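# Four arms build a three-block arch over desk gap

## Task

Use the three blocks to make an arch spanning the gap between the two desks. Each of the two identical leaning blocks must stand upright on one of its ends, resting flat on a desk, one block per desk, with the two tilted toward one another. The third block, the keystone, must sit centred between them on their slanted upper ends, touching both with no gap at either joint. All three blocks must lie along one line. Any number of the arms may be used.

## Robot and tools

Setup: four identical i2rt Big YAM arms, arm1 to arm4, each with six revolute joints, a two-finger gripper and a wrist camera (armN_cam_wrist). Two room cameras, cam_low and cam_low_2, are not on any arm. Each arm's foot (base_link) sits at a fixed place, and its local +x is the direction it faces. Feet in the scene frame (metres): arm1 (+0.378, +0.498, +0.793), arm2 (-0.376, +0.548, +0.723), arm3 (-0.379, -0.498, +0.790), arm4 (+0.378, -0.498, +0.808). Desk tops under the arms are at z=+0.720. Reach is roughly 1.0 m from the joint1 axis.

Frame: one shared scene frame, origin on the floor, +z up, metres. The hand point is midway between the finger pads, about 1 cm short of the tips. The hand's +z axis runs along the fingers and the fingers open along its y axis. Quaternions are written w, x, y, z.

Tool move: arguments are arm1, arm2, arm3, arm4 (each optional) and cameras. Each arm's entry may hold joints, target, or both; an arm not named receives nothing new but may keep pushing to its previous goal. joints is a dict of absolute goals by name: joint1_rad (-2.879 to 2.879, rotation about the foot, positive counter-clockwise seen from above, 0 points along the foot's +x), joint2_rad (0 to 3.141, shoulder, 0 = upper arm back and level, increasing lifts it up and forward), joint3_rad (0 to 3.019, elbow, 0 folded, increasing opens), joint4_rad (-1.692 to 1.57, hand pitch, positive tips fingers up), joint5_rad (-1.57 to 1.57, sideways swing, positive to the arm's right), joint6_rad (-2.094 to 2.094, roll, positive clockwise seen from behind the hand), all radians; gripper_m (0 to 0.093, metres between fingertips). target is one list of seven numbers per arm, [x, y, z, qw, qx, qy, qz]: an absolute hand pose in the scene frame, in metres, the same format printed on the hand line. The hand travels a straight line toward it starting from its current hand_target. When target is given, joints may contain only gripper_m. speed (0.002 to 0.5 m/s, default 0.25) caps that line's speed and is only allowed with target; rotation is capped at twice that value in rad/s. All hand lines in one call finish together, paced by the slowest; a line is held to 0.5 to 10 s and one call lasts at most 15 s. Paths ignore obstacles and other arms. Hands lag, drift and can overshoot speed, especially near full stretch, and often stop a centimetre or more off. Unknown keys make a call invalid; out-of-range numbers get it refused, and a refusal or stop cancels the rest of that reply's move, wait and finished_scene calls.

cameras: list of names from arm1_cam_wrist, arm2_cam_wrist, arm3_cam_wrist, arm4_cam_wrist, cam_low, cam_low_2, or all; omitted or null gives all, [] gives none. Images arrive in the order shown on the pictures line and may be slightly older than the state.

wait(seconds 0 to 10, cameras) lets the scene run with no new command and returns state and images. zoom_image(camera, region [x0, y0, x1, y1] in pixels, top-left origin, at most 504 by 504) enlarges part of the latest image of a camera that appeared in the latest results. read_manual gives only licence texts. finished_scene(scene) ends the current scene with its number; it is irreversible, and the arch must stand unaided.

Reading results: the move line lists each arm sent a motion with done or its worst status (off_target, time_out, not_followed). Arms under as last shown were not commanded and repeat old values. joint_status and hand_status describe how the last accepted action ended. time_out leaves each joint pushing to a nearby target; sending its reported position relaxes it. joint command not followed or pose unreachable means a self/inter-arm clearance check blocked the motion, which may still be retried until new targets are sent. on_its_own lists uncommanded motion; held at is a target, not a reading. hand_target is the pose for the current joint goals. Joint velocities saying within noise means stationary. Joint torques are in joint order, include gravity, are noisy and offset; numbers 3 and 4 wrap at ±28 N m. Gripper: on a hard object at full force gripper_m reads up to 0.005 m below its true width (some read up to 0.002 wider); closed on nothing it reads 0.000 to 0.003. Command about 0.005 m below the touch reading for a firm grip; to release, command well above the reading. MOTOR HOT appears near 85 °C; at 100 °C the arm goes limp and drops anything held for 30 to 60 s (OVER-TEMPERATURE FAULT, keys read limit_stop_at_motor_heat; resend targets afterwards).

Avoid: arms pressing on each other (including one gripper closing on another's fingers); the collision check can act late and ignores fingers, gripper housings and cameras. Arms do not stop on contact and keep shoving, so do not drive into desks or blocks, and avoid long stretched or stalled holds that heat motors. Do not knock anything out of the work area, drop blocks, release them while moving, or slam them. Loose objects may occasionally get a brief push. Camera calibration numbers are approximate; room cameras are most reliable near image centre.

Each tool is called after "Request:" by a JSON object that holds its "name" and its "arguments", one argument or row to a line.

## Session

Request:
{"name": "move", "arguments": {

}}

Scene clock: 0.00 s.
Joint torques (N m): no reading
Motor temperatures (°C): arm1=[27 22 21 23 23 20 19] | arm2=[26 22 24 21 22 24 22] | arm3=[30 21 21 20 20 19 21] | arm4=[27 21 23 19 21 20 23]
Heat: arm1: hottest joint1_rad 27 °C; arm2: hottest joint1_rad 26 °C; arm3: hottest joint1_rad 30 °C; arm4: hottest joint1_rad 27 °C.
Joint velocities: within noise
arm1.joint_positions: joint1_rad=+0.345 joint2_rad=+0.594 joint3_rad=+1.451 joint4_rad=-1.142 joint5_rad=-0.223 joint6_rad=-0.092 gripper_m=+0.09396
arm1.joint_status: not commanded
arm1.hand: x=+0.3091 y=+0.2772 z=+1.4129 quat_wxyz=(-0.372, -0.617, -0.506, +0.474) (m; scene frame)
arm1.hand_target: x=+0.3113 y=+0.2819 z=+1.4275 quat_wxyz=(-0.378, -0.608, -0.502, +0.486) (m; scene frame)
arm1.hand_status: not commanded
arm2.joint_positions: joint1_rad=-0.068 joint2_rad=+0.615 joint3_rad=+1.398 joint4_rad=-1.168 joint5_rad=-0.283 joint6_rad=+0.288 gripper_m=+0.09396
arm2.joint_status: not commanded
arm2.hand: x=-0.1788 y=+0.3871 z=+1.3047 quat_wxyz=(-0.558, -0.390, -0.730, +0.053) (m; scene frame)
arm2.hand_target: x=-0.1809 y=+0.3898 z=+1.3157 quat_wxyz=(-0.568, -0.385, -0.725, +0.057) (m; scene frame)
arm2.hand_status: not commanded
arm3.joint_positions: joint1_rad=+0.182 joint2_rad=+0.451 joint3_rad=+1.328 joint4_rad=-1.343 joint5_rad=-0.094 joint6_rad=+0.348 gripper_m=+0.09396
arm3.joint_status: not commanded
arm3.hand: x=-0.2874 y=-0.3491 z=+1.3304 quat_wxyz=(-0.396, +0.269, -0.807, -0.346) (m; scene frame)
arm3.hand_target: x=-0.2891 y=-0.3515 z=+1.3411 quat_wxyz=(-0.404, +0.268, -0.800, -0.352) (m; scene frame)
arm3.hand_status: not commanded
arm4.joint_positions: joint1_rad=-0.473 joint2_rad=+0.619 joint3_rad=+1.459 joint4_rad=-1.277 joint5_rad=-0.089 joint6_rad=-0.045 gripper_m=+0.09396
arm4.joint_status: not commanded
arm4.hand: x=+0.2857 y=-0.2863 z=+1.3940 quat_wxyz=(-0.288, +0.713, -0.449, -0.454) (m; scene frame)
arm4.hand_target: x=+0.2869 y=-0.2895 z=+1.4066 quat_wxyz=(-0.296, +0.707, -0.445, -0.463) (m; scene frame)
arm4.hand_status: not commanded
pictures: arm1_cam_wrist, arm2_cam_wrist, arm3_cam_wrist, arm4_cam_wrist, cam_low, cam_low_2
camera_calibration:
arm1_cam_wrist: T_world_to_cam=[[-0.979322, 0.201831, -0.0138829, 0.269089], [0.17125, 0.790489, -0.588049, 0.558543], [-0.107712, -0.578267, -0.808706, 1.45809], [0, 0, 0, 1]] pos_world=[0.324928, 0.347335, 1.51136]
arm2_cam_wrist: T_world_to_cam=[[-0.656907, -0.658749, -0.366774, 0.613599], [-0.450242, 0.732933, -0.509992, 0.312301], [0.604777, -0.16988, -0.778065, 1.30729], [0, 0, 0, 1]] pos_world=[-0.246929, 0.397394, 1.40148]
arm3_cam_wrist: T_world_to_cam=[[0.700606, -0.623994, -0.346095, 0.443699], [-0.711833, -0.577598, -0.399593, 0.128666], [0.0494399, 0.52632, -0.848848, 1.4506], [0, 0, 0, 1]] pos_world=[-0.290987, -0.412297, 1.43632]
arm4_cam_wrist: T_world_to_cam=[[0.905002, 0.425223, 0.0124736, -0.154519], [0.378225, -0.790863, -0.481125, 0.340053], [-0.194721, 0.440137, -0.876563, 1.52879], [0, 0, 0, 1]] pos_world=[0.30891, -0.338235, 1.50561]

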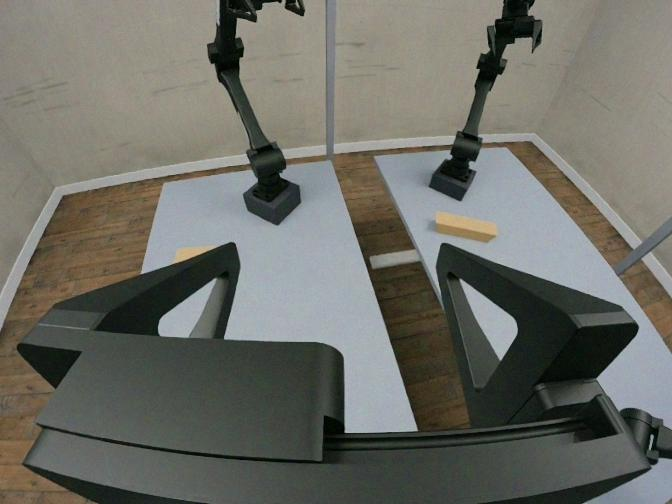

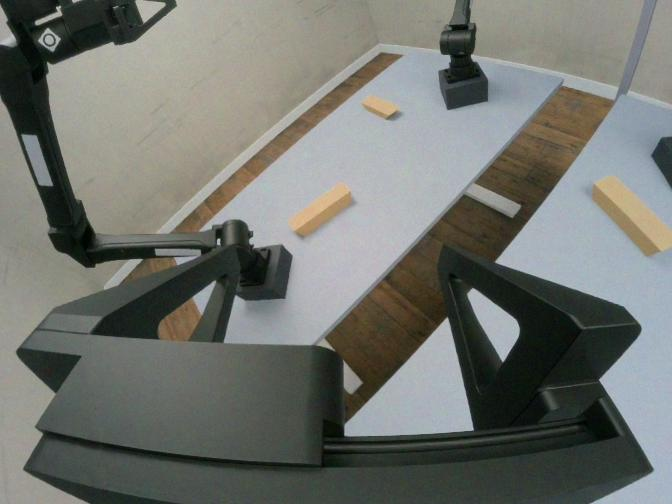

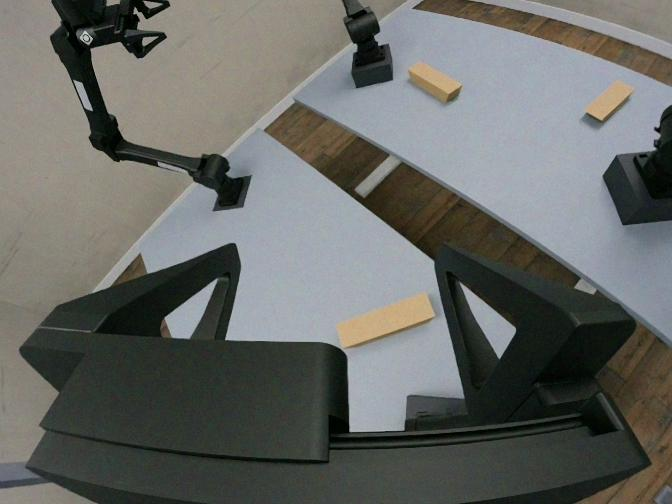

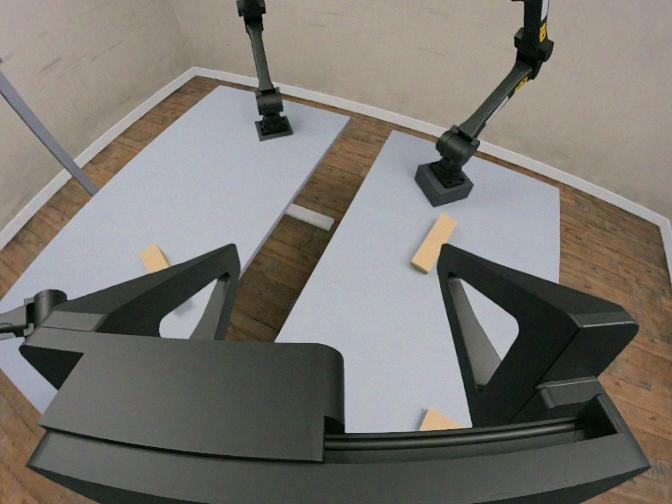

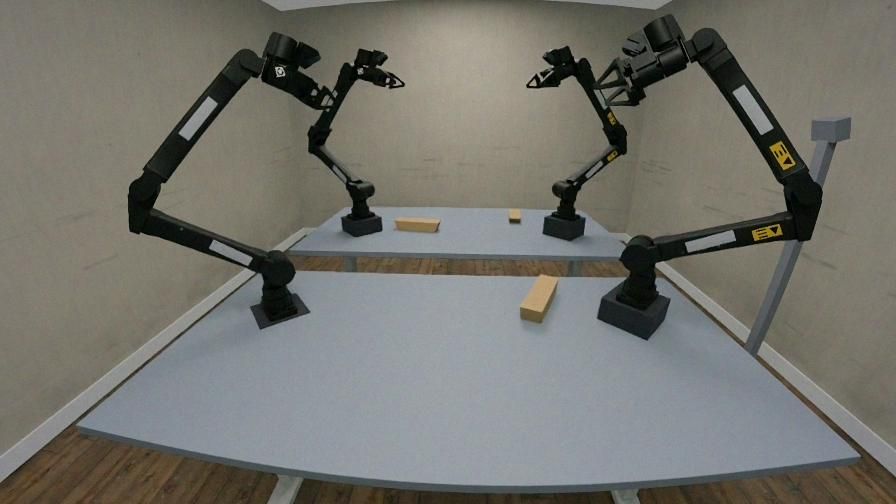

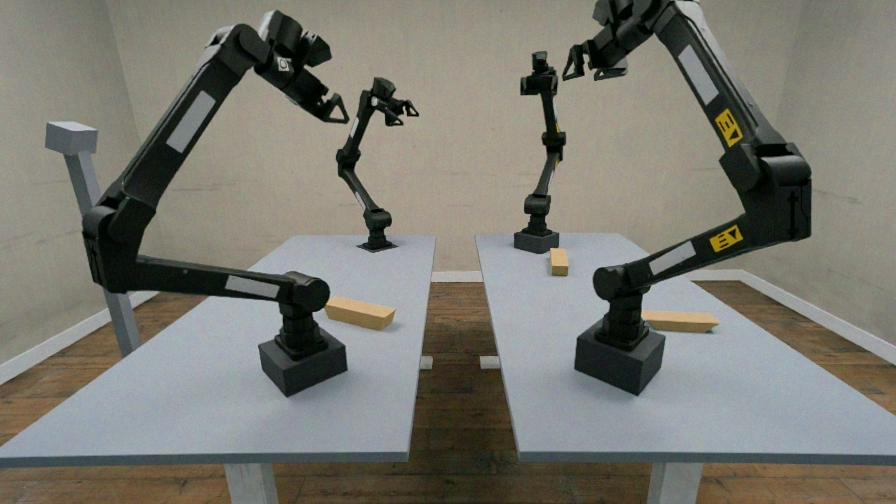

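Request:
{"name": "zoom_image", "arguments": {
  "camera": "cam_low_2",
  "region": [310, 280, 410, 340]
}}

Request:
{"name": "zoom_image", "arguments": {
  "camera": "cam_low_2",
  "region": [620, 290, 740, 350]
}}

Request:
{"name": "zoom_image", "arguments": {
  "camera": "cam_low",
  "region": [380, 200, 540, 250]
}}

Request:
{"name": "zoom_image", "arguments": {
  "camera": "arm3_cam_wrist",
  "region": [380, 40, 660, 140]
}}

Scaled by 5.040 from the camera's 896x504 image, which has a finer 1280x720 frame.

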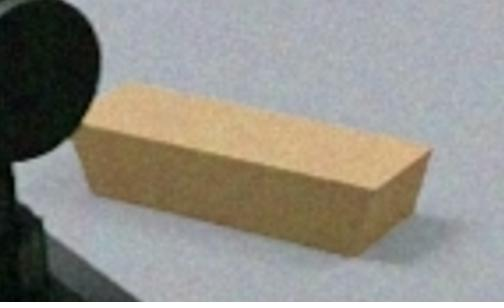

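Scaled by 4.200 from the camera's 896x504 image, which has a finer 1280x720 frame.

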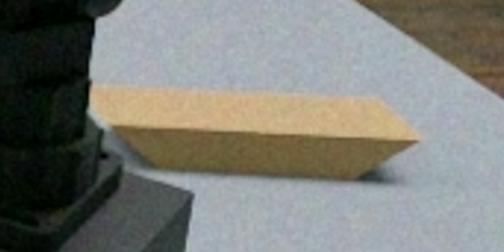

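Scaled by 3.150 from the camera's 896x504 image, which has a finer 1280x720 frame.

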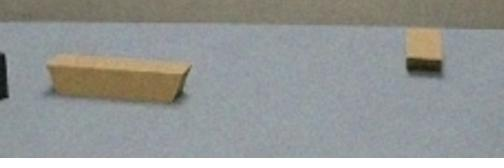

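Scaled by 1.800 from the camera's 672x504 image, which has a finer 960x720 frame.

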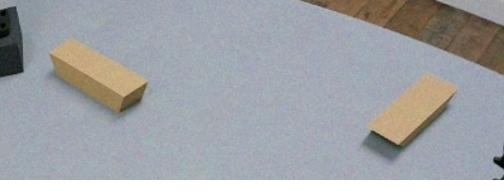

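Request:
{"name": "move", "arguments": {
  "arm3": {"target":[-0.311,-0.197,0.90,0,0.2309,0.973,0],"speed":0.4},
  "arm1": {"target":[0.405,0.226,0.92,0,0.7071,0.7071,0],"speed":0.4},
  "arm4": {"target":[0.633,-0.294,0.90,0,0.0819,0.9966,0],"speed":0.4}
}}

Scene clock: 11.13 s.
Joint torques (N m): arm1=[1.32 -4.01 10.07 0.4 -0.15 0.04] | arm2=[-0.97 3.6 9.99 1.54 -0.06 -0.1] | arm3=[-0.38 -5.48 7.31 0.02 -0.07 0.31] | arm4=[1.14 -8.76 10.88 0.84 0.16 0.13]
Motor temperatures (°C): arm1=[27 22 22 24 23 20 19] | arm2=[26 22 27 22 22 24 22] | arm3=[30 21 22 20 20 19 21] | arm4=[27 21 24 19 21 20 23]
Heat: arm1: hottest joint1_rad 27 °C; arm2: hottest joint3_rad 27 °C; arm3: hottest joint1_rad 30 °C; arm4: hottest joint1_rad 27 °C.
move: arm1 done; arm3 done; arm4 off_target
Joint velocities: within noise
arm1.joint_positions: joint1_rad=+0.888 joint2_rad=+1.099 joint3_rad=+0.769 joint4_rad=-1.244 joint5_rad=+0.004 joint6_rad=+0.091 gripper_m=+0.09396
arm1.joint_status: not commanded
arm1.hand: x=+0.4011 y=+0.2284 z=+0.9232 quat_wxyz=(+0.000, -0.707, -0.707, -0.001) (m; scene frame)
arm1.hand_target: x=+0.4058 y=+0.2263 z=+0.9214 quat_wxyz=(-0.002, -0.705, -0.709, -0.001) (m; scene frame)
arm1.hand_status: done (0.006 m and 0.1 deg from the pose sent, 0.505 m and 74.9 deg at the start)
arm2: as last shown
arm3.joint_positions: joint1_rad=+0.617 joint2_rad=+1.220 joint3_rad=+0.820 joint4_rad=-1.168 joint5_rad=+0.004 joint6_rad=+1.801 gripper_m=+0.09396
arm3.joint_status: not commanded
arm3.hand: x=-0.3158 y=-0.1968 z=+0.9050 quat_wxyz=(-0.001, -0.214, -0.977, -0.001) (m; scene frame)
arm3.hand_target: x=-0.3120 y=-0.1972 z=+0.9013 quat_wxyz=(+0.000, -0.227, -0.974, +0.000) (m; scene frame)
arm3.hand_status: done (0.007 m and 2.0 deg from the pose sent, 0.457 m and 87.4 deg at the start)
arm4.joint_positions: joint1_rad=-1.706 joint2_rad=+1.295 joint3_rad=+0.780 joint4_rad=-1.117 joint5_rad=-0.012 joint6_rad=+0.820 gripper_m=+0.09397
arm4.joint_status: not commanded
arm4.hand: x=+0.6104 y=-0.3064 z=+0.8880 quat_wxyz=(+0.026, -0.069, -0.997, +0.017) (m; scene frame)
arm4.hand_target: x=+0.6302 y=-0.2945 z=+0.9015 quat_wxyz=(+0.005, -0.079, -0.997, -0.001) (m; scene frame)
arm4.hand_status: off_target (0.028 m and 3.9 deg from the pose sent, 0.604 m and 134.1 deg at the start)
pictures: arm1_cam_wrist, arm2_cam_wrist, arm3_cam_wrist, arm4_cam_wrist, cam_low, cam_low_2
camera_calibration:
arm1_cam_wrist: T_world_to_cam=[[-0.999381, 0.0297991, -0.0187223, 0.413958], [0.0118628, 0.786108, 0.617976, -0.755023], [0.0331329, 0.617371, -0.785974, 0.693132], [0, 0, 0, 1]] pos_world=[0.399693, 0.153274, 1.01912]
arm2_cam_wrist: T_world_to_cam=[[-0.656907, -0.658749, -0.366774, 0.613599], [-0.450242, 0.732933, -0.509992, 0.312301], [0.604777, -0.16988, -0.778065, 1.30729], [0, 0, 0, 1]] pos_world=[-0.246929, 0.397394, 1.40148]
arm3_cam_wrist: T_world_to_cam=[[-0.42357, -0.905835, 0.0071121, -0.318725], [-0.731762, 0.34678, 0.586743, -0.690608], [-0.533959, 0.243323, -0.809742, 0.735404], [0, 0, 0, 1]] pos_world=[-0.247687, -0.228163, 1.00296]
arm4_cam_wrist: T_world_to_cam=[[-0.129481, -0.990563, 0.0449458, -0.264634], [-0.765083, 0.128636, 0.630952, -0.0500581], [-0.630779, 0.047309, -0.774519, 1.21261], [0, 0, 0, 1]] pos_world=[0.692327, -0.313065, 0.982669]

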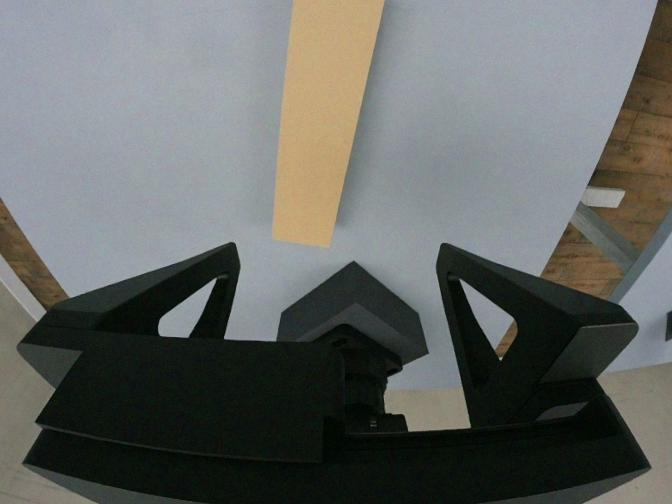

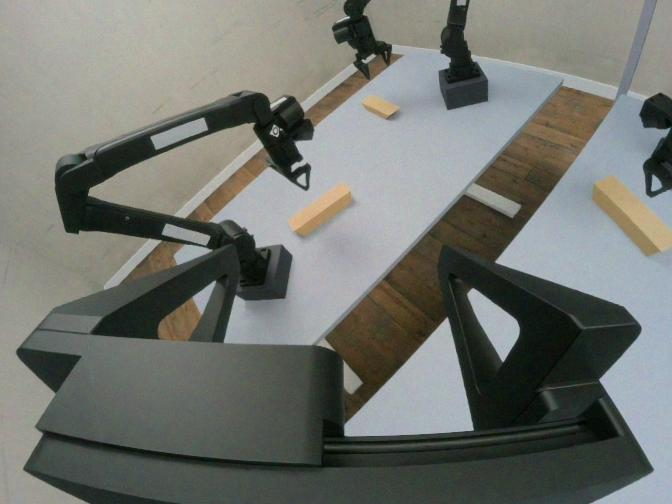

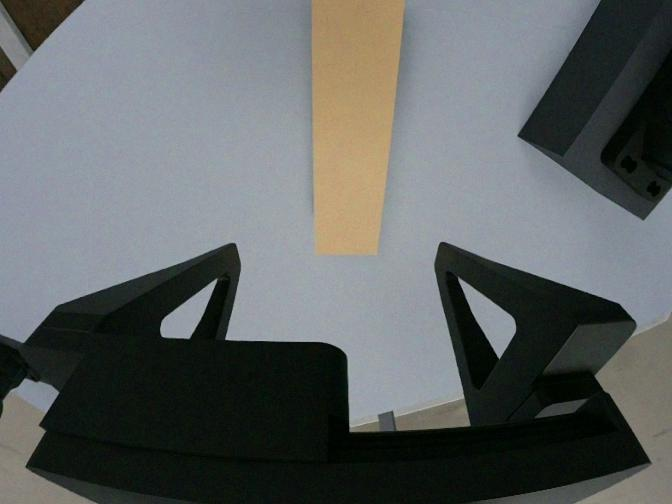

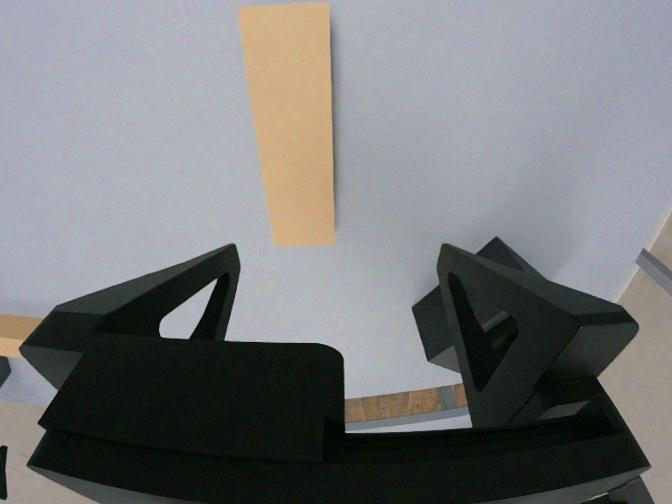

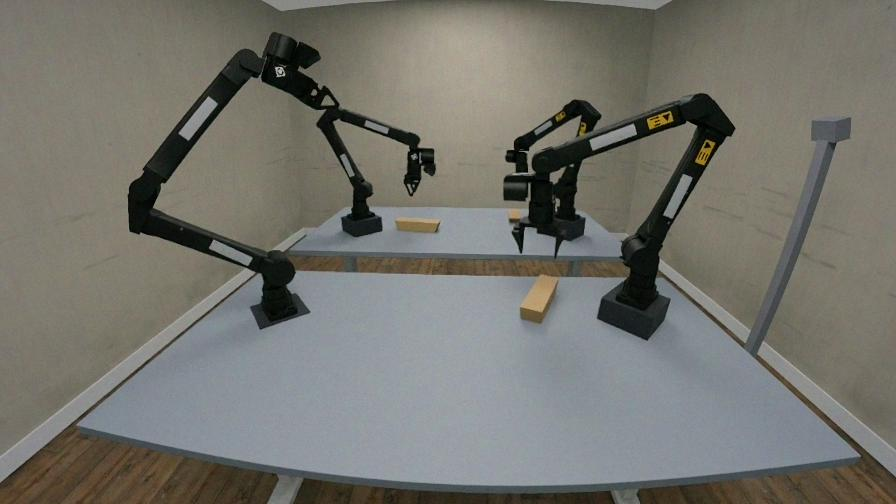

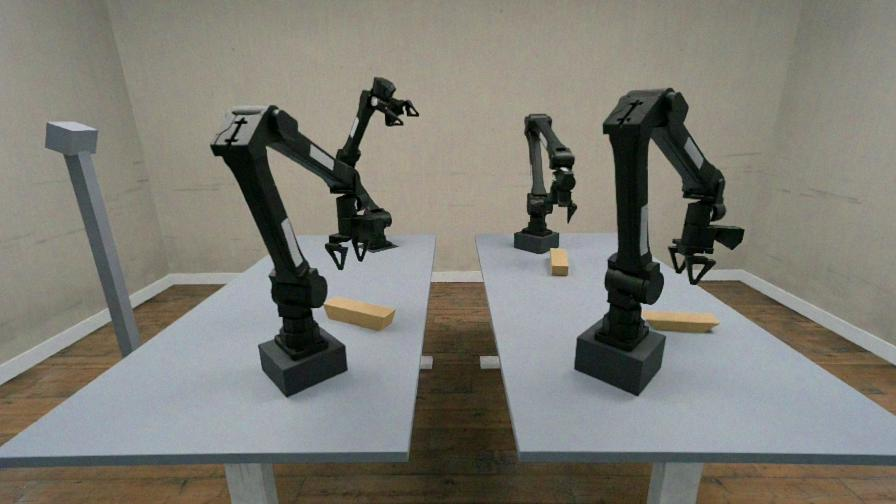

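Request:
{"name": "move", "arguments": {
  "arm3": {"target":[-0.307,-0.2127,0.80,0,0.2284,0.9736,0],"speed":0.2},
  "arm1": {"target":[0.4306,0.229,0.80,0,0.7793,0.6266,0],"speed":0.2},
  "arm4": {"target":[0.624,-0.2766,0.80,0,0.0619,0.9981,0],"speed":0.2},
  "cameras": ["arm1_cam_wrist","arm3_cam_wrist","arm4_cam_wrist"]
}}

Scene clock: 17.17 s.
Joint torques (N m): arm1=[1.2 -4.6 7.65 0.38 0.11 0.03] | arm2=[-0.97 3.84 9.99 1.5 -0.09 -0.1] | arm3=[-0.38 -5.19 5.72 0.08 -0.01 0.06] | arm4=[2.73 -9.64 6.61 0.99 0.16 0.12]
Motor temperatures (°C): arm1=[27 22 23 24 23 20 19] | arm2=[26 22 28 22 22 24 22] | arm3=[30 21 23 20 20 19 21] | arm4=[27 21 25 19 21 20 23]
Heat: arm1: hottest joint1_rad 27 °C; arm2: hottest joint3_rad 28 °C; arm3: hottest joint1_rad 30 °C; arm4: hottest joint1_rad 27 °C.
move: arm1 done; arm3 done; arm4 done
Joint velocities: within noise
arm1.joint_positions: joint1_rad=+0.980 joint2_rad=+1.320 joint3_rad=+0.573 joint4_rad=-0.827 joint5_rad=+0.001 joint6_rad=+0.404 gripper_m=+0.09396
arm1.joint_status: not commanded
arm1.hand: x=+0.4273 y=+0.2292 z=+0.8031 quat_wxyz=(-0.001, -0.781, -0.625, -0.002) (m; scene frame)
arm1.hand_target: x=+0.4305 y=+0.2294 z=+0.8000 quat_wxyz=(+0.000, -0.779, -0.627, +0.000) (m; scene frame)
arm1.hand_status: done (0.005 m and 0.3 deg from the pose sent, 0.127 m and 12.4 deg at the start)
arm2: as last shown
arm3.joint_positions: joint1_rad=+0.590 joint2_rad=+1.362 joint3_rad=+0.632 joint4_rad=-0.834 joint5_rad=+0.004 joint6_rad=+1.801 gripper_m=+0.09396
arm3.joint_status: not commanded
arm3.hand: x=-0.3106 y=-0.2100 z=+0.8047 quat_wxyz=(-0.001, -0.227, -0.974, -0.004) (m; scene frame)
arm3.hand_target: x=-0.3072 y=-0.2127 z=+0.8001 quat_wxyz=(+0.000, -0.228, -0.974, +0.000) (m; scene frame)
arm3.hand_status: done (0.006 m and 0.5 deg from the pose sent, 0.107 m and 1.7 deg at the start)
arm4.joint_positions: joint1_rad=-1.667 joint2_rad=+1.497 joint3_rad=+0.699 joint4_rad=-0.783 joint5_rad=-0.003 joint6_rad=+0.843 gripper_m=+0.09397
arm4.joint_status: not commanded
arm4.hand: x=+0.6221 y=-0.2825 z=+0.8021 quat_wxyz=(+0.004, -0.061, -0.998, +0.003) (m; scene frame)
arm4.hand_target: x=+0.6239 y=-0.2767 z=+0.8001 quat_wxyz=(+0.000, -0.061, -0.998, +0.000) (m; scene frame)
arm4.hand_status: done (0.007 m and 0.6 deg from the pose sent, 0.094 m and 3.7 deg at the start)
pictures: arm1_cam_wrist, arm3_cam_wrist, arm4_cam_wrist
camera_calibration:
arm1_cam_wrist: T_world_to_cam=[[-0.968493, 0.248128, -0.021328, 0.376759], [0.1822, 0.764331, 0.618548, -0.750049], [0.169781, 0.595173, -0.785457, 0.543684], [0, 0, 0, 1]] pos_world=[0.40924, 0.156215, 0.899018]
arm3_cam_wrist: T_world_to_cam=[[-0.447646, -0.894207, 0.00246618, -0.329084], [-0.722846, 0.363482, 0.587686, -0.617862], [-0.526409, 0.261293, -0.809086, 0.665744], [0, 0, 0, 1]] pos_world=[-0.243478, -0.243641, 0.902564]
arm4_cam_wrist: T_world_to_cam=[[-0.11475, -0.993297, 0.0139002, -0.220642], [-0.795097, 0.100224, 0.598144, 0.0470743], [-0.595528, 0.0575853, -0.801268, 1.1547], [0, 0, 0, 1]] pos_world=[0.699768, -0.290375, 0.900136]

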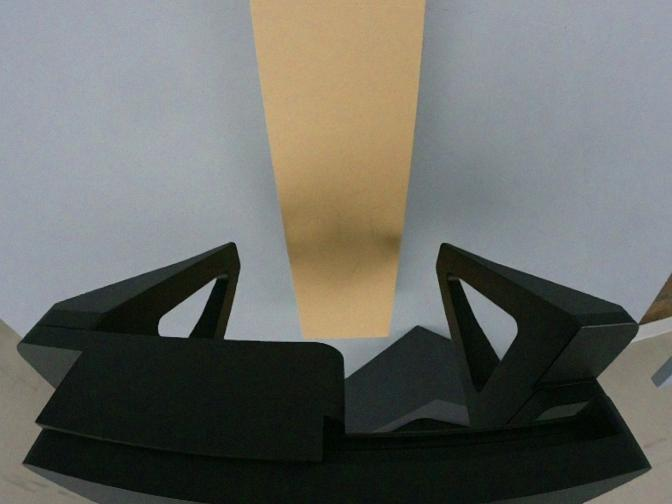

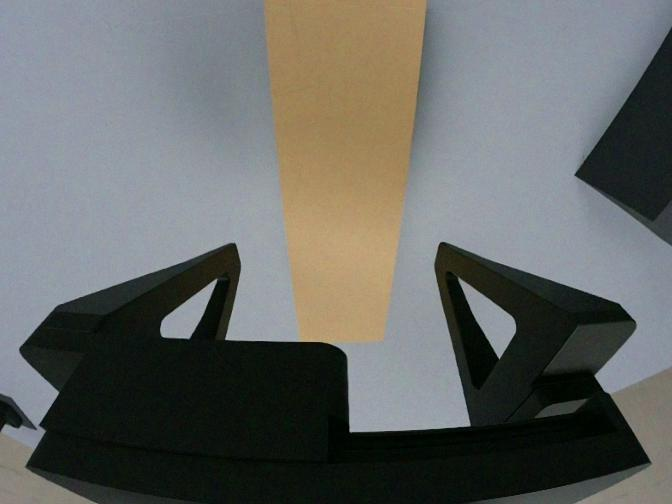

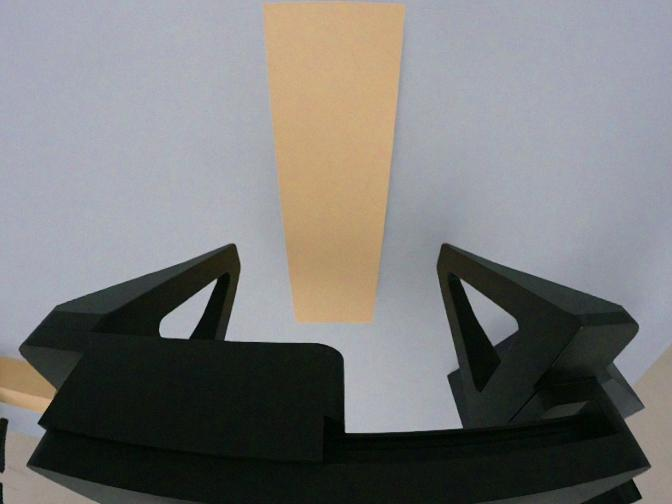

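Request:
{"name": "move", "arguments": {
  "arm3": {"target":[-0.3095,-0.2148,0.740,0,0.2284,0.9736,0],"speed":0.12},
  "arm1": {"target":[0.4322,0.2352,0.741,0,0.7793,0.6266,0],"speed":0.12},
  "arm4": {"target":[0.6229,-0.275,0.740,0,0.0619,0.9981,0],"speed":0.12},
  "cameras": ["arm1_cam_wrist","arm3_cam_wrist","arm4_cam_wrist"]
}}

Request:
{"name": "move", "arguments": {
  "arm3": {"joints":{"gripper_m":0.05}},
  "arm1": {"joints":{"gripper_m":0.05}},
  "arm4": {"joints":{"gripper_m":0.05}},
  "cameras": ["arm1_cam_wrist","arm3_cam_wrist","arm4_cam_wrist"]
}}

Scene clock: 21.43 s.
Joint torques (N m): arm1=[1.32 -5.13 5.63 0.4 0.13 0.04] | arm2=[-1.03 3.49 9.95 1.55 -0.1 -0.09] | arm3=[0.32 -6.42 4.34 0.1 0 0.11] | arm4=[2.78 -10.7 5.12 1.02 0.15 0.13]
Motor temperatures (°C): arm1=[27 22 23 23 23 20 19] | arm2=[26 22 29 22 22 24 22] | arm3=[30 21 23 20 20 19 21] | arm4=[27 22 26 19 21 20 23]
Heat: arm1: hottest joint1_rad 27 °C; arm2: hottest joint3_rad 29 °C; arm3: hottest joint1_rad 30 °C; arm4: hottest joint1_rad 27 °C.
move: arm1 done; arm3 done; arm4 done
Joint velocities: within noise
arm1.joint_positions: joint1_rad=+0.989 joint2_rad=+1.485 joint3_rad=+0.503 joint4_rad=-0.589 joint5_rad=+0.001 joint6_rad=+0.413 gripper_m=+0.09396
arm1.joint_status: not commanded
arm1.hand: x=+0.4291 y=+0.2334 z=+0.7444 quat_wxyz=(-0.002, -0.781, -0.625, -0.001) (m; scene frame)
arm1.hand_target: x=+0.4321 y=+0.2352 z=+0.7411 quat_wxyz=(+0.000, -0.779, -0.627, +0.000) (m; scene frame)
arm1.hand_status: done (0.005 m and 0.4 deg from the pose sent, 0.063 m and 0.3 deg at the start)
arm2: as last shown
arm3.joint_positions: joint1_rad=+0.590 joint2_rad=+1.525 joint3_rad=+0.569 joint4_rad=-0.608 joint5_rad=+0.004 joint6_rad=+1.801 gripper_m=+0.09396
arm3.joint_status: not commanded
arm3.hand: x=-0.3110 y=-0.2116 z=+0.7444 quat_wxyz=(-0.001, -0.227, -0.974, -0.004) (m; scene frame)
arm3.hand_target: x=-0.3096 y=-0.2148 z=+0.7401 quat_wxyz=(+0.000, -0.228, -0.974, +0.000) (m; scene frame)
arm3.hand_status: done (0.006 m and 0.5 deg from the pose sent, 0.065 m and 0.5 deg at the start)
arm4.joint_positions: joint1_rad=-1.662 joint2_rad=+1.658 joint3_rad=+0.661 joint4_rad=-0.579 joint5_rad=-0.003 joint6_rad=+0.849 gripper_m=+0.09397
arm4.joint_status: not commanded
arm4.hand: x=+0.6229 y=-0.2799 z=+0.7430 quat_wxyz=(+0.003, -0.061, -0.998, +0.001) (m; scene frame)
arm4.hand_target: x=+0.6230 y=-0.2750 z=+0.7400 quat_wxyz=(+0.000, -0.062, -0.998, +0.000) (m; scene frame)
arm4.hand_status: done (0.006 m and 0.4 deg from the pose sent, 0.063 m and 0.6 deg at the start)
pictures: arm1_cam_wrist, arm3_cam_wrist, arm4_cam_wrist
camera_calibration:
arm1_cam_wrist: T_world_to_cam=[[-0.968277, 0.248871, -0.0224188, 0.376775], [0.182582, 0.765903, 0.616487, -0.716148], [0.170597, 0.592837, -0.787046, 0.496123], [0, 0, 0, 1]] pos_world=[0.410941, 0.160611, 0.840414]
arm3_cam_wrist: T_world_to_cam=[[-0.447646, -0.894207, 0.00246618, -0.330545], [-0.722846, 0.363482, 0.587686, -0.582132], [-0.526409, 0.261293, -0.809086, 0.617163], [0, 0, 0, 1]] pos_world=[-0.243878, -0.245241, 0.842264]
arm4_cam_wrist: T_world_to_cam=[[-0.116326, -0.993149, 0.0111383, -0.214017], [-0.796591, 0.0999902, 0.596192, 0.0850301], [-0.593221, 0.0604801, -0.802765, 1.10823], [0, 0, 0, 1]] pos_world=[0.700266, -0.288079, 0.841341]

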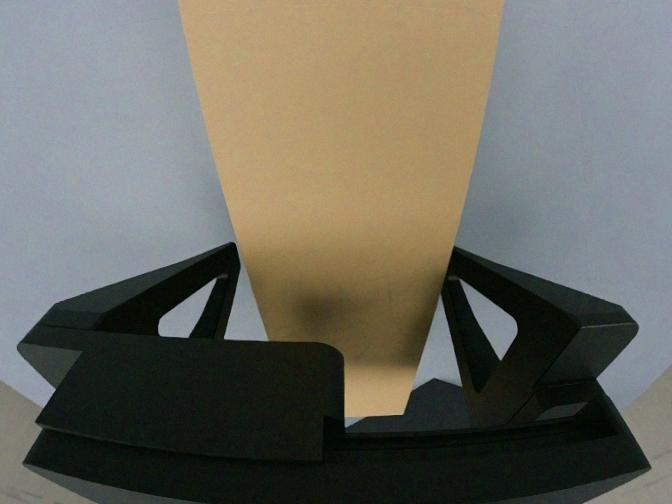

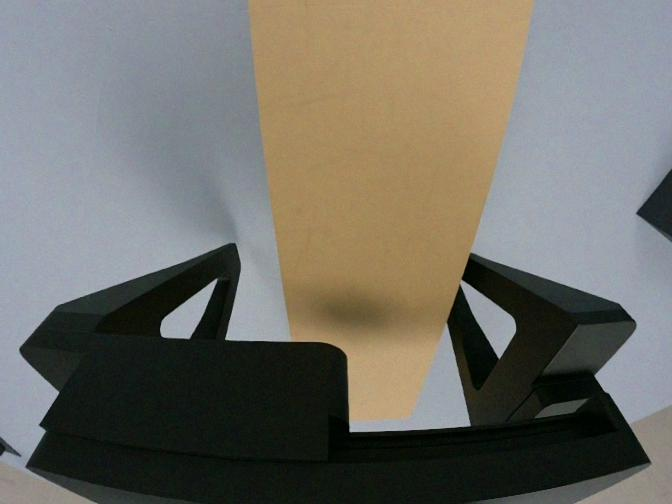

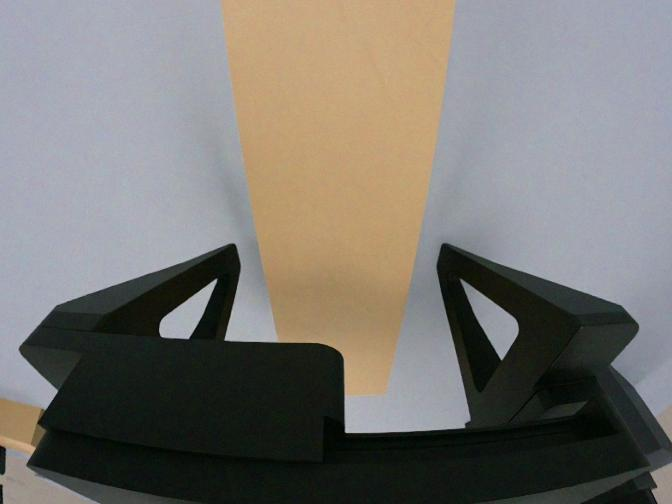

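Scene clock: 22.10 s.
Joint torques (N m): arm1=[1.14 -5.13 5.61 0.39 0 0.04] | arm2=[-1.03 3.66 10.03 1.55 -0.08 -0.1] | arm3=[-0.15 -6.36 4.71 -0.01 0.01 0.11] | arm4=[2.78 -10.64 5.14 1.02 0.16 0.11]
Motor temperatures (°C): arm1=[27 22 23 23 23 20 19] | arm2=[26 22 29 22 22 24 22] | arm3=[30 21 23 20 20 19 21] | arm4=[27 22 26 19 21 20 23]
Heat: arm1: hottest joint1_rad 27 °C; arm2: hottest joint3_rad 29 °C; arm3: hottest joint1_rad 30 °C; arm4: hottest joint1_rad 27 °C.
move: arm1 off_target; arm3 off_target; arm4 off_target
Joint velocities: within noise
arm1.joint_positions: joint1_rad=+0.990 joint2_rad=+1.485 joint3_rad=+0.503 joint4_rad=-0.589 joint5_rad=+0.010 joint6_rad=+0.419 gripper_m=+0.05926
arm1.joint_status: gripper_m off_target (ended at +0.05929, target +0.05000)
arm1.hand: x=+0.4278 y=+0.2332 z=+0.7443 quat_wxyz=(+0.000, -0.782, -0.623, +0.003) (m; scene frame)
arm1.hand_target: x=+0.4312 y=+0.2351 z=+0.7411 quat_wxyz=(+0.001, -0.781, -0.625, +0.002) (m; scene frame)
arm1.hand_status: not commanded
arm2: as last shown
arm3.joint_positions: joint1_rad=+0.590 joint2_rad=+1.526 joint3_rad=+0.563 joint4_rad=-0.608 joint5_rad=+0.003 joint6_rad=+1.802 gripper_m=+0.06099
arm3.joint_status: gripper_m off_target (ended at +0.06102, target +0.05000)
arm3.hand: x=-0.3121 y=-0.2150 z=+0.7429 quat_wxyz=(-0.001, -0.228, -0.974, +0.000) (m; scene frame)
arm3.hand_target: x=-0.3097 y=-0.2150 z=+0.7401 quat_wxyz=(+0.000, -0.229, -0.973, +0.000) (m; scene frame)
arm3.hand_status: not commanded
arm4.joint_positions: joint1_rad=-1.662 joint2_rad=+1.658 joint3_rad=+0.661 joint4_rad=-0.579 joint5_rad=-0.003 joint6_rad=+0.851 gripper_m=+0.05868
arm4.joint_status: gripper_m off_target (ended at +0.05871, target +0.05000)
arm4.hand: x=+0.6229 y=-0.2799 z=+0.7430 quat_wxyz=(+0.003, -0.062, -0.998, +0.001) (m; scene frame)
arm4.hand_target: x=+0.6230 y=-0.2751 z=+0.7400 quat_wxyz=(+0.000, -0.062, -0.998, +0.000) (m; scene frame)
arm4.hand_status: not commanded
pictures: arm1_cam_wrist, arm3_cam_wrist, arm4_cam_wrist
camera_calibration:
arm1_cam_wrist: T_world_to_cam=[[-0.967171, 0.253739, -0.0140077, 0.367665], [0.192027, 0.765826, 0.613707, -0.71773], [0.166449, 0.59087, -0.78941, 0.500367], [0, 0, 0, 1]] pos_world=[0.410133, 0.160714, 0.840621]
arm3_cam_wrist: T_world_to_cam=[[-0.448944, -0.893509, 0.00953126, -0.339573], [-0.720497, 0.368282, 0.587582, -0.578922], [-0.52852, 0.256924, -0.809108, 0.614706], [0, 0, 0, 1]] pos_world=[-0.244677, -0.248138, 0.840764]
arm4_cam_wrist: T_world_to_cam=[[-0.117781, -0.992976, 0.0111911, -0.213193], [-0.796488, 0.101194, 0.596126, 0.0853811], [-0.593072, 0.061299, -0.802813, 1.10842], [0, 0, 0, 1]] pos_world=[0.700267, -0.28828, 0.841341]

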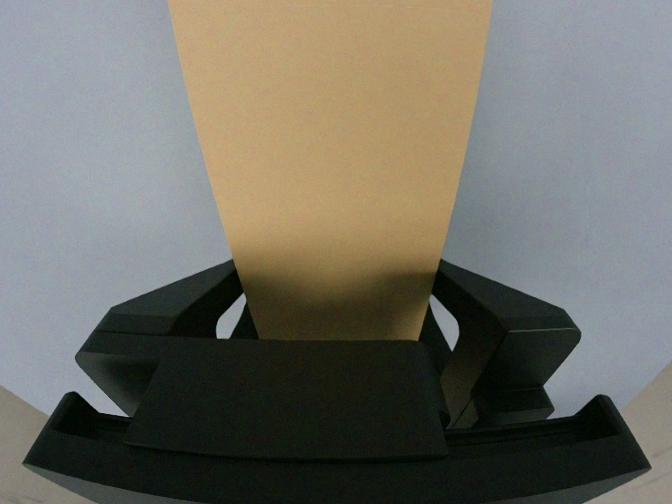

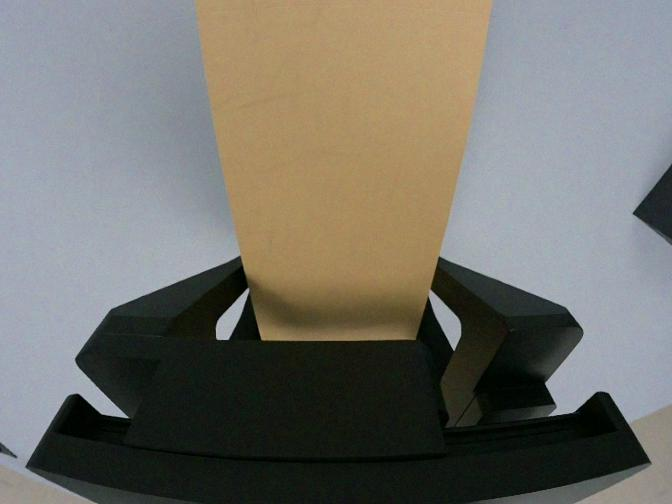

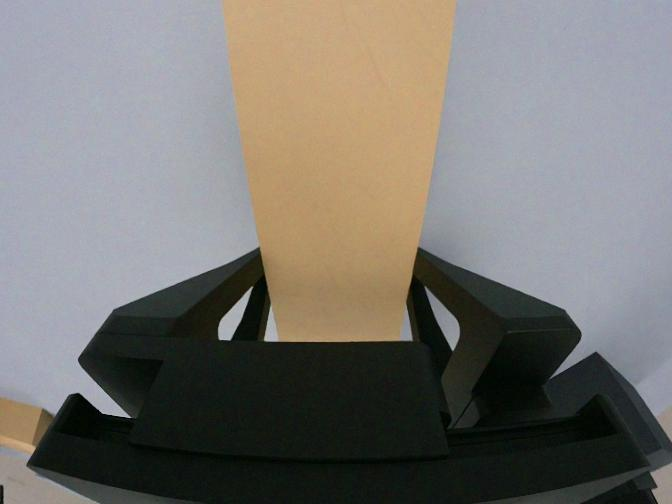

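Request:
{"name": "move", "arguments": {
  "arm3": {"target":[-0.3,-0.21,0.99,0,0,1,0],"speed":0.2},
  "arm1": {"target":[0.40,0.2,1.0,0,0.9239,0.3827,0],"speed":0.2},
  "arm4": {"target":[0.60,-0.30,1.0,0,0,1,0],"speed":0.2},
  "cameras": ["cam_low","cam_low_2"]
}}

Request:
{"name": "zoom_image", "arguments": {
  "camera": "cam_low_2",
  "region": [320, 200, 460, 300]
}}

Request:
{"name": "zoom_image", "arguments": {
  "camera": "cam_low_2",
  "region": [620, 200, 760, 300]
}}

Scene clock: 28.00 s.
Joint torques (N m): arm1=[-0.91 -6.48 18.41 -0.5 0.11 0.06] | arm2=[-1.08 3.72 9.92 1.57 -0.07 -0.08] | arm3=[-0.73 -6.65 14.26 -0.84 0.1 0.09] | arm4=[2.02 -8.76 12.79 -0.29 0.11 -0.13]
Motor temperatures (°C): arm1=[27 22 23 23 23 20 20] | arm2=[26 22 30 22 22 24 22] | arm3=[30 21 24 20 20 19 21] | arm4=[27 22 26 19 21 20 24]
Heat: arm1: hottest joint1_rad 27 °C; arm2: hottest joint3_rad 30 °C; arm3: hottest joint1_rad 30 °C; arm4: hottest joint1_rad 27 °C.
move: arm1 off_target; arm3 off_target; arm4 off_target
Joint velocities: within noise
arm1.joint_positions: joint1_rad=+0.891 joint2_rad=+1.139 joint3_rad=+0.900 joint4_rad=-1.425 joint5_rad=-0.004 joint6_rad=+0.850 gripper_m=+0.05929
arm1.joint_status: not commanded
arm1.hand: x=+0.4031 y=+0.2260 z=+0.9619 quat_wxyz=(+0.042, -0.917, -0.396, -0.018) (m; scene frame)
arm1.hand_target: x=+0.4011 y=+0.2013 z=+0.9995 quat_wxyz=(-0.004, -0.923, -0.385, -0.002) (m; scene frame)
arm1.hand_status: off_target (0.046 m and 5.5 deg from the pose sent, 0.259 m and 32.1 deg at the start)
arm2: as last shown
arm3.joint_positions: joint1_rad=+0.571 joint2_rad=+1.138 joint3_rad=+0.897 joint4_rad=-1.403 joint5_rad=+0.003 joint6_rad=+1.321 gripper_m=+0.06101
arm3.joint_status: not commanded
arm3.hand: x=-0.3097 y=-0.2293 z=+0.9567 quat_wxyz=(+0.008, +0.002, -0.999, +0.036) (m; scene frame)
arm3.hand_target: x=-0.3000 y=-0.2098 z=+0.9896 quat_wxyz=(-0.002, +0.000, -1.000, -0.005) (m; scene frame)
arm3.hand_status: off_target (0.040 m and 4.2 deg from the pose sent, 0.247 m and 26.3 deg at the start)
arm4.joint_positions: joint1_rad=-1.662 joint2_rad=+1.138 joint3_rad=+0.896 joint4_rad=-1.389 joint5_rad=-0.001 joint6_rad=+0.740 gripper_m=+0.05868
arm4.joint_status: not commanded
arm4.hand: x=+0.5876 y=-0.3115 z=+0.9739 quat_wxyz=(+0.023, -0.007, -1.000, +0.020) (m; scene frame)
arm4.hand_target: x=+0.5990 y=-0.3009 z=+0.9997 quat_wxyz=(+0.000, +0.000, -1.000, +0.000) (m; scene frame)
arm4.hand_status: off_target (0.031 m and 3.5 deg from the pose sent, 0.259 m and 7.1 deg at the start)
pictures: cam_low, cam_low_2

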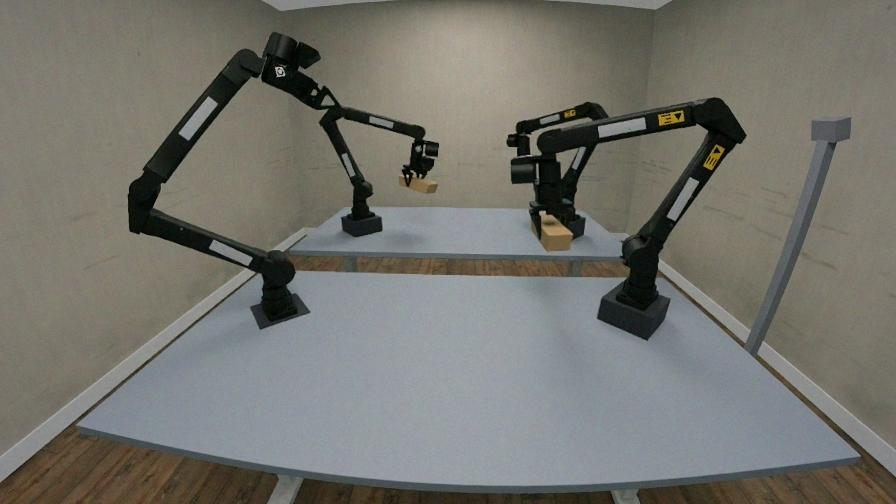

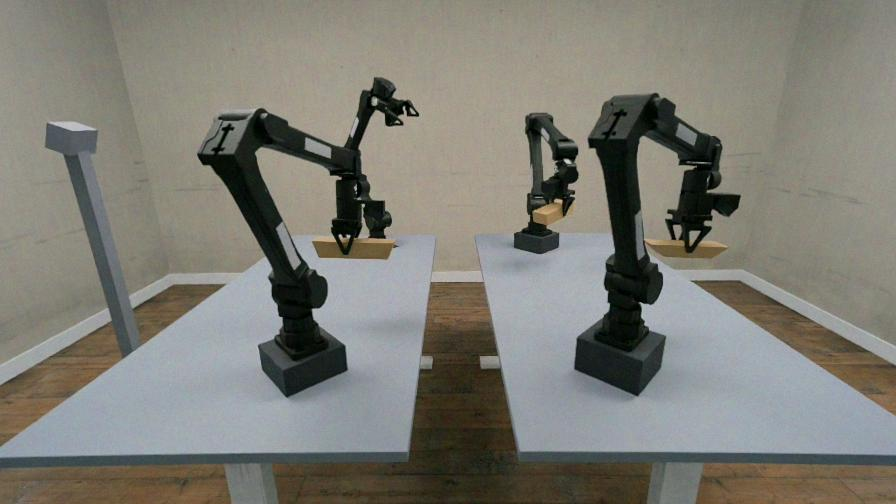

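Scaled by 3.600 from the camera's 896x504 image, which has a finer 1280x720 frame.

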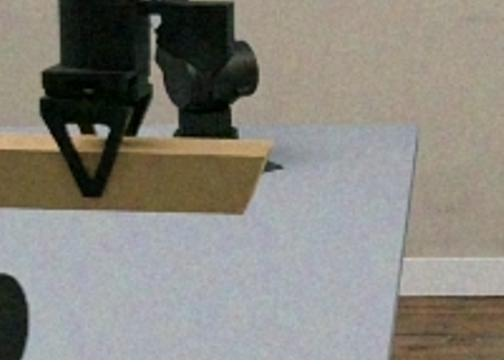

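Scaled by 3.600 from the camera's 896x504 image, which has a finer 1280x720 frame.

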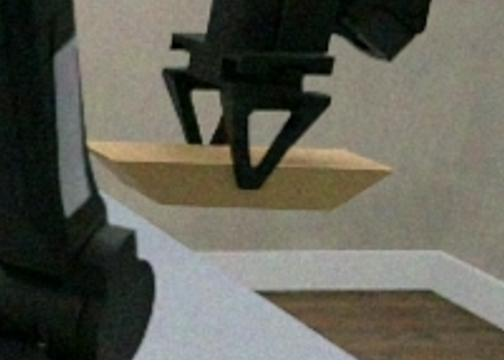

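Request:
{"name": "zoom_image", "arguments": {
  "camera": "cam_low_2",
  "region": [300, 220, 410, 280]
}}

Request:
{"name": "zoom_image", "arguments": {
  "camera": "cam_low_2",
  "region": [635, 220, 745, 280]
}}

Scaled by 4.582 from the camera's 896x504 image, which has a finer 1280x720 frame.

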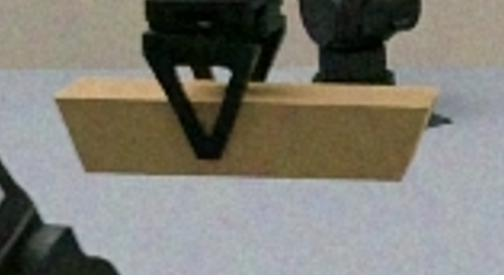

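Scaled by 4.582 from the camera's 896x504 image, which has a finer 1280x720 frame.

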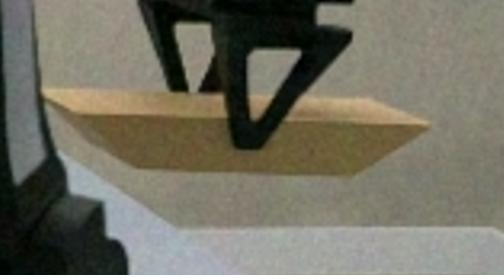

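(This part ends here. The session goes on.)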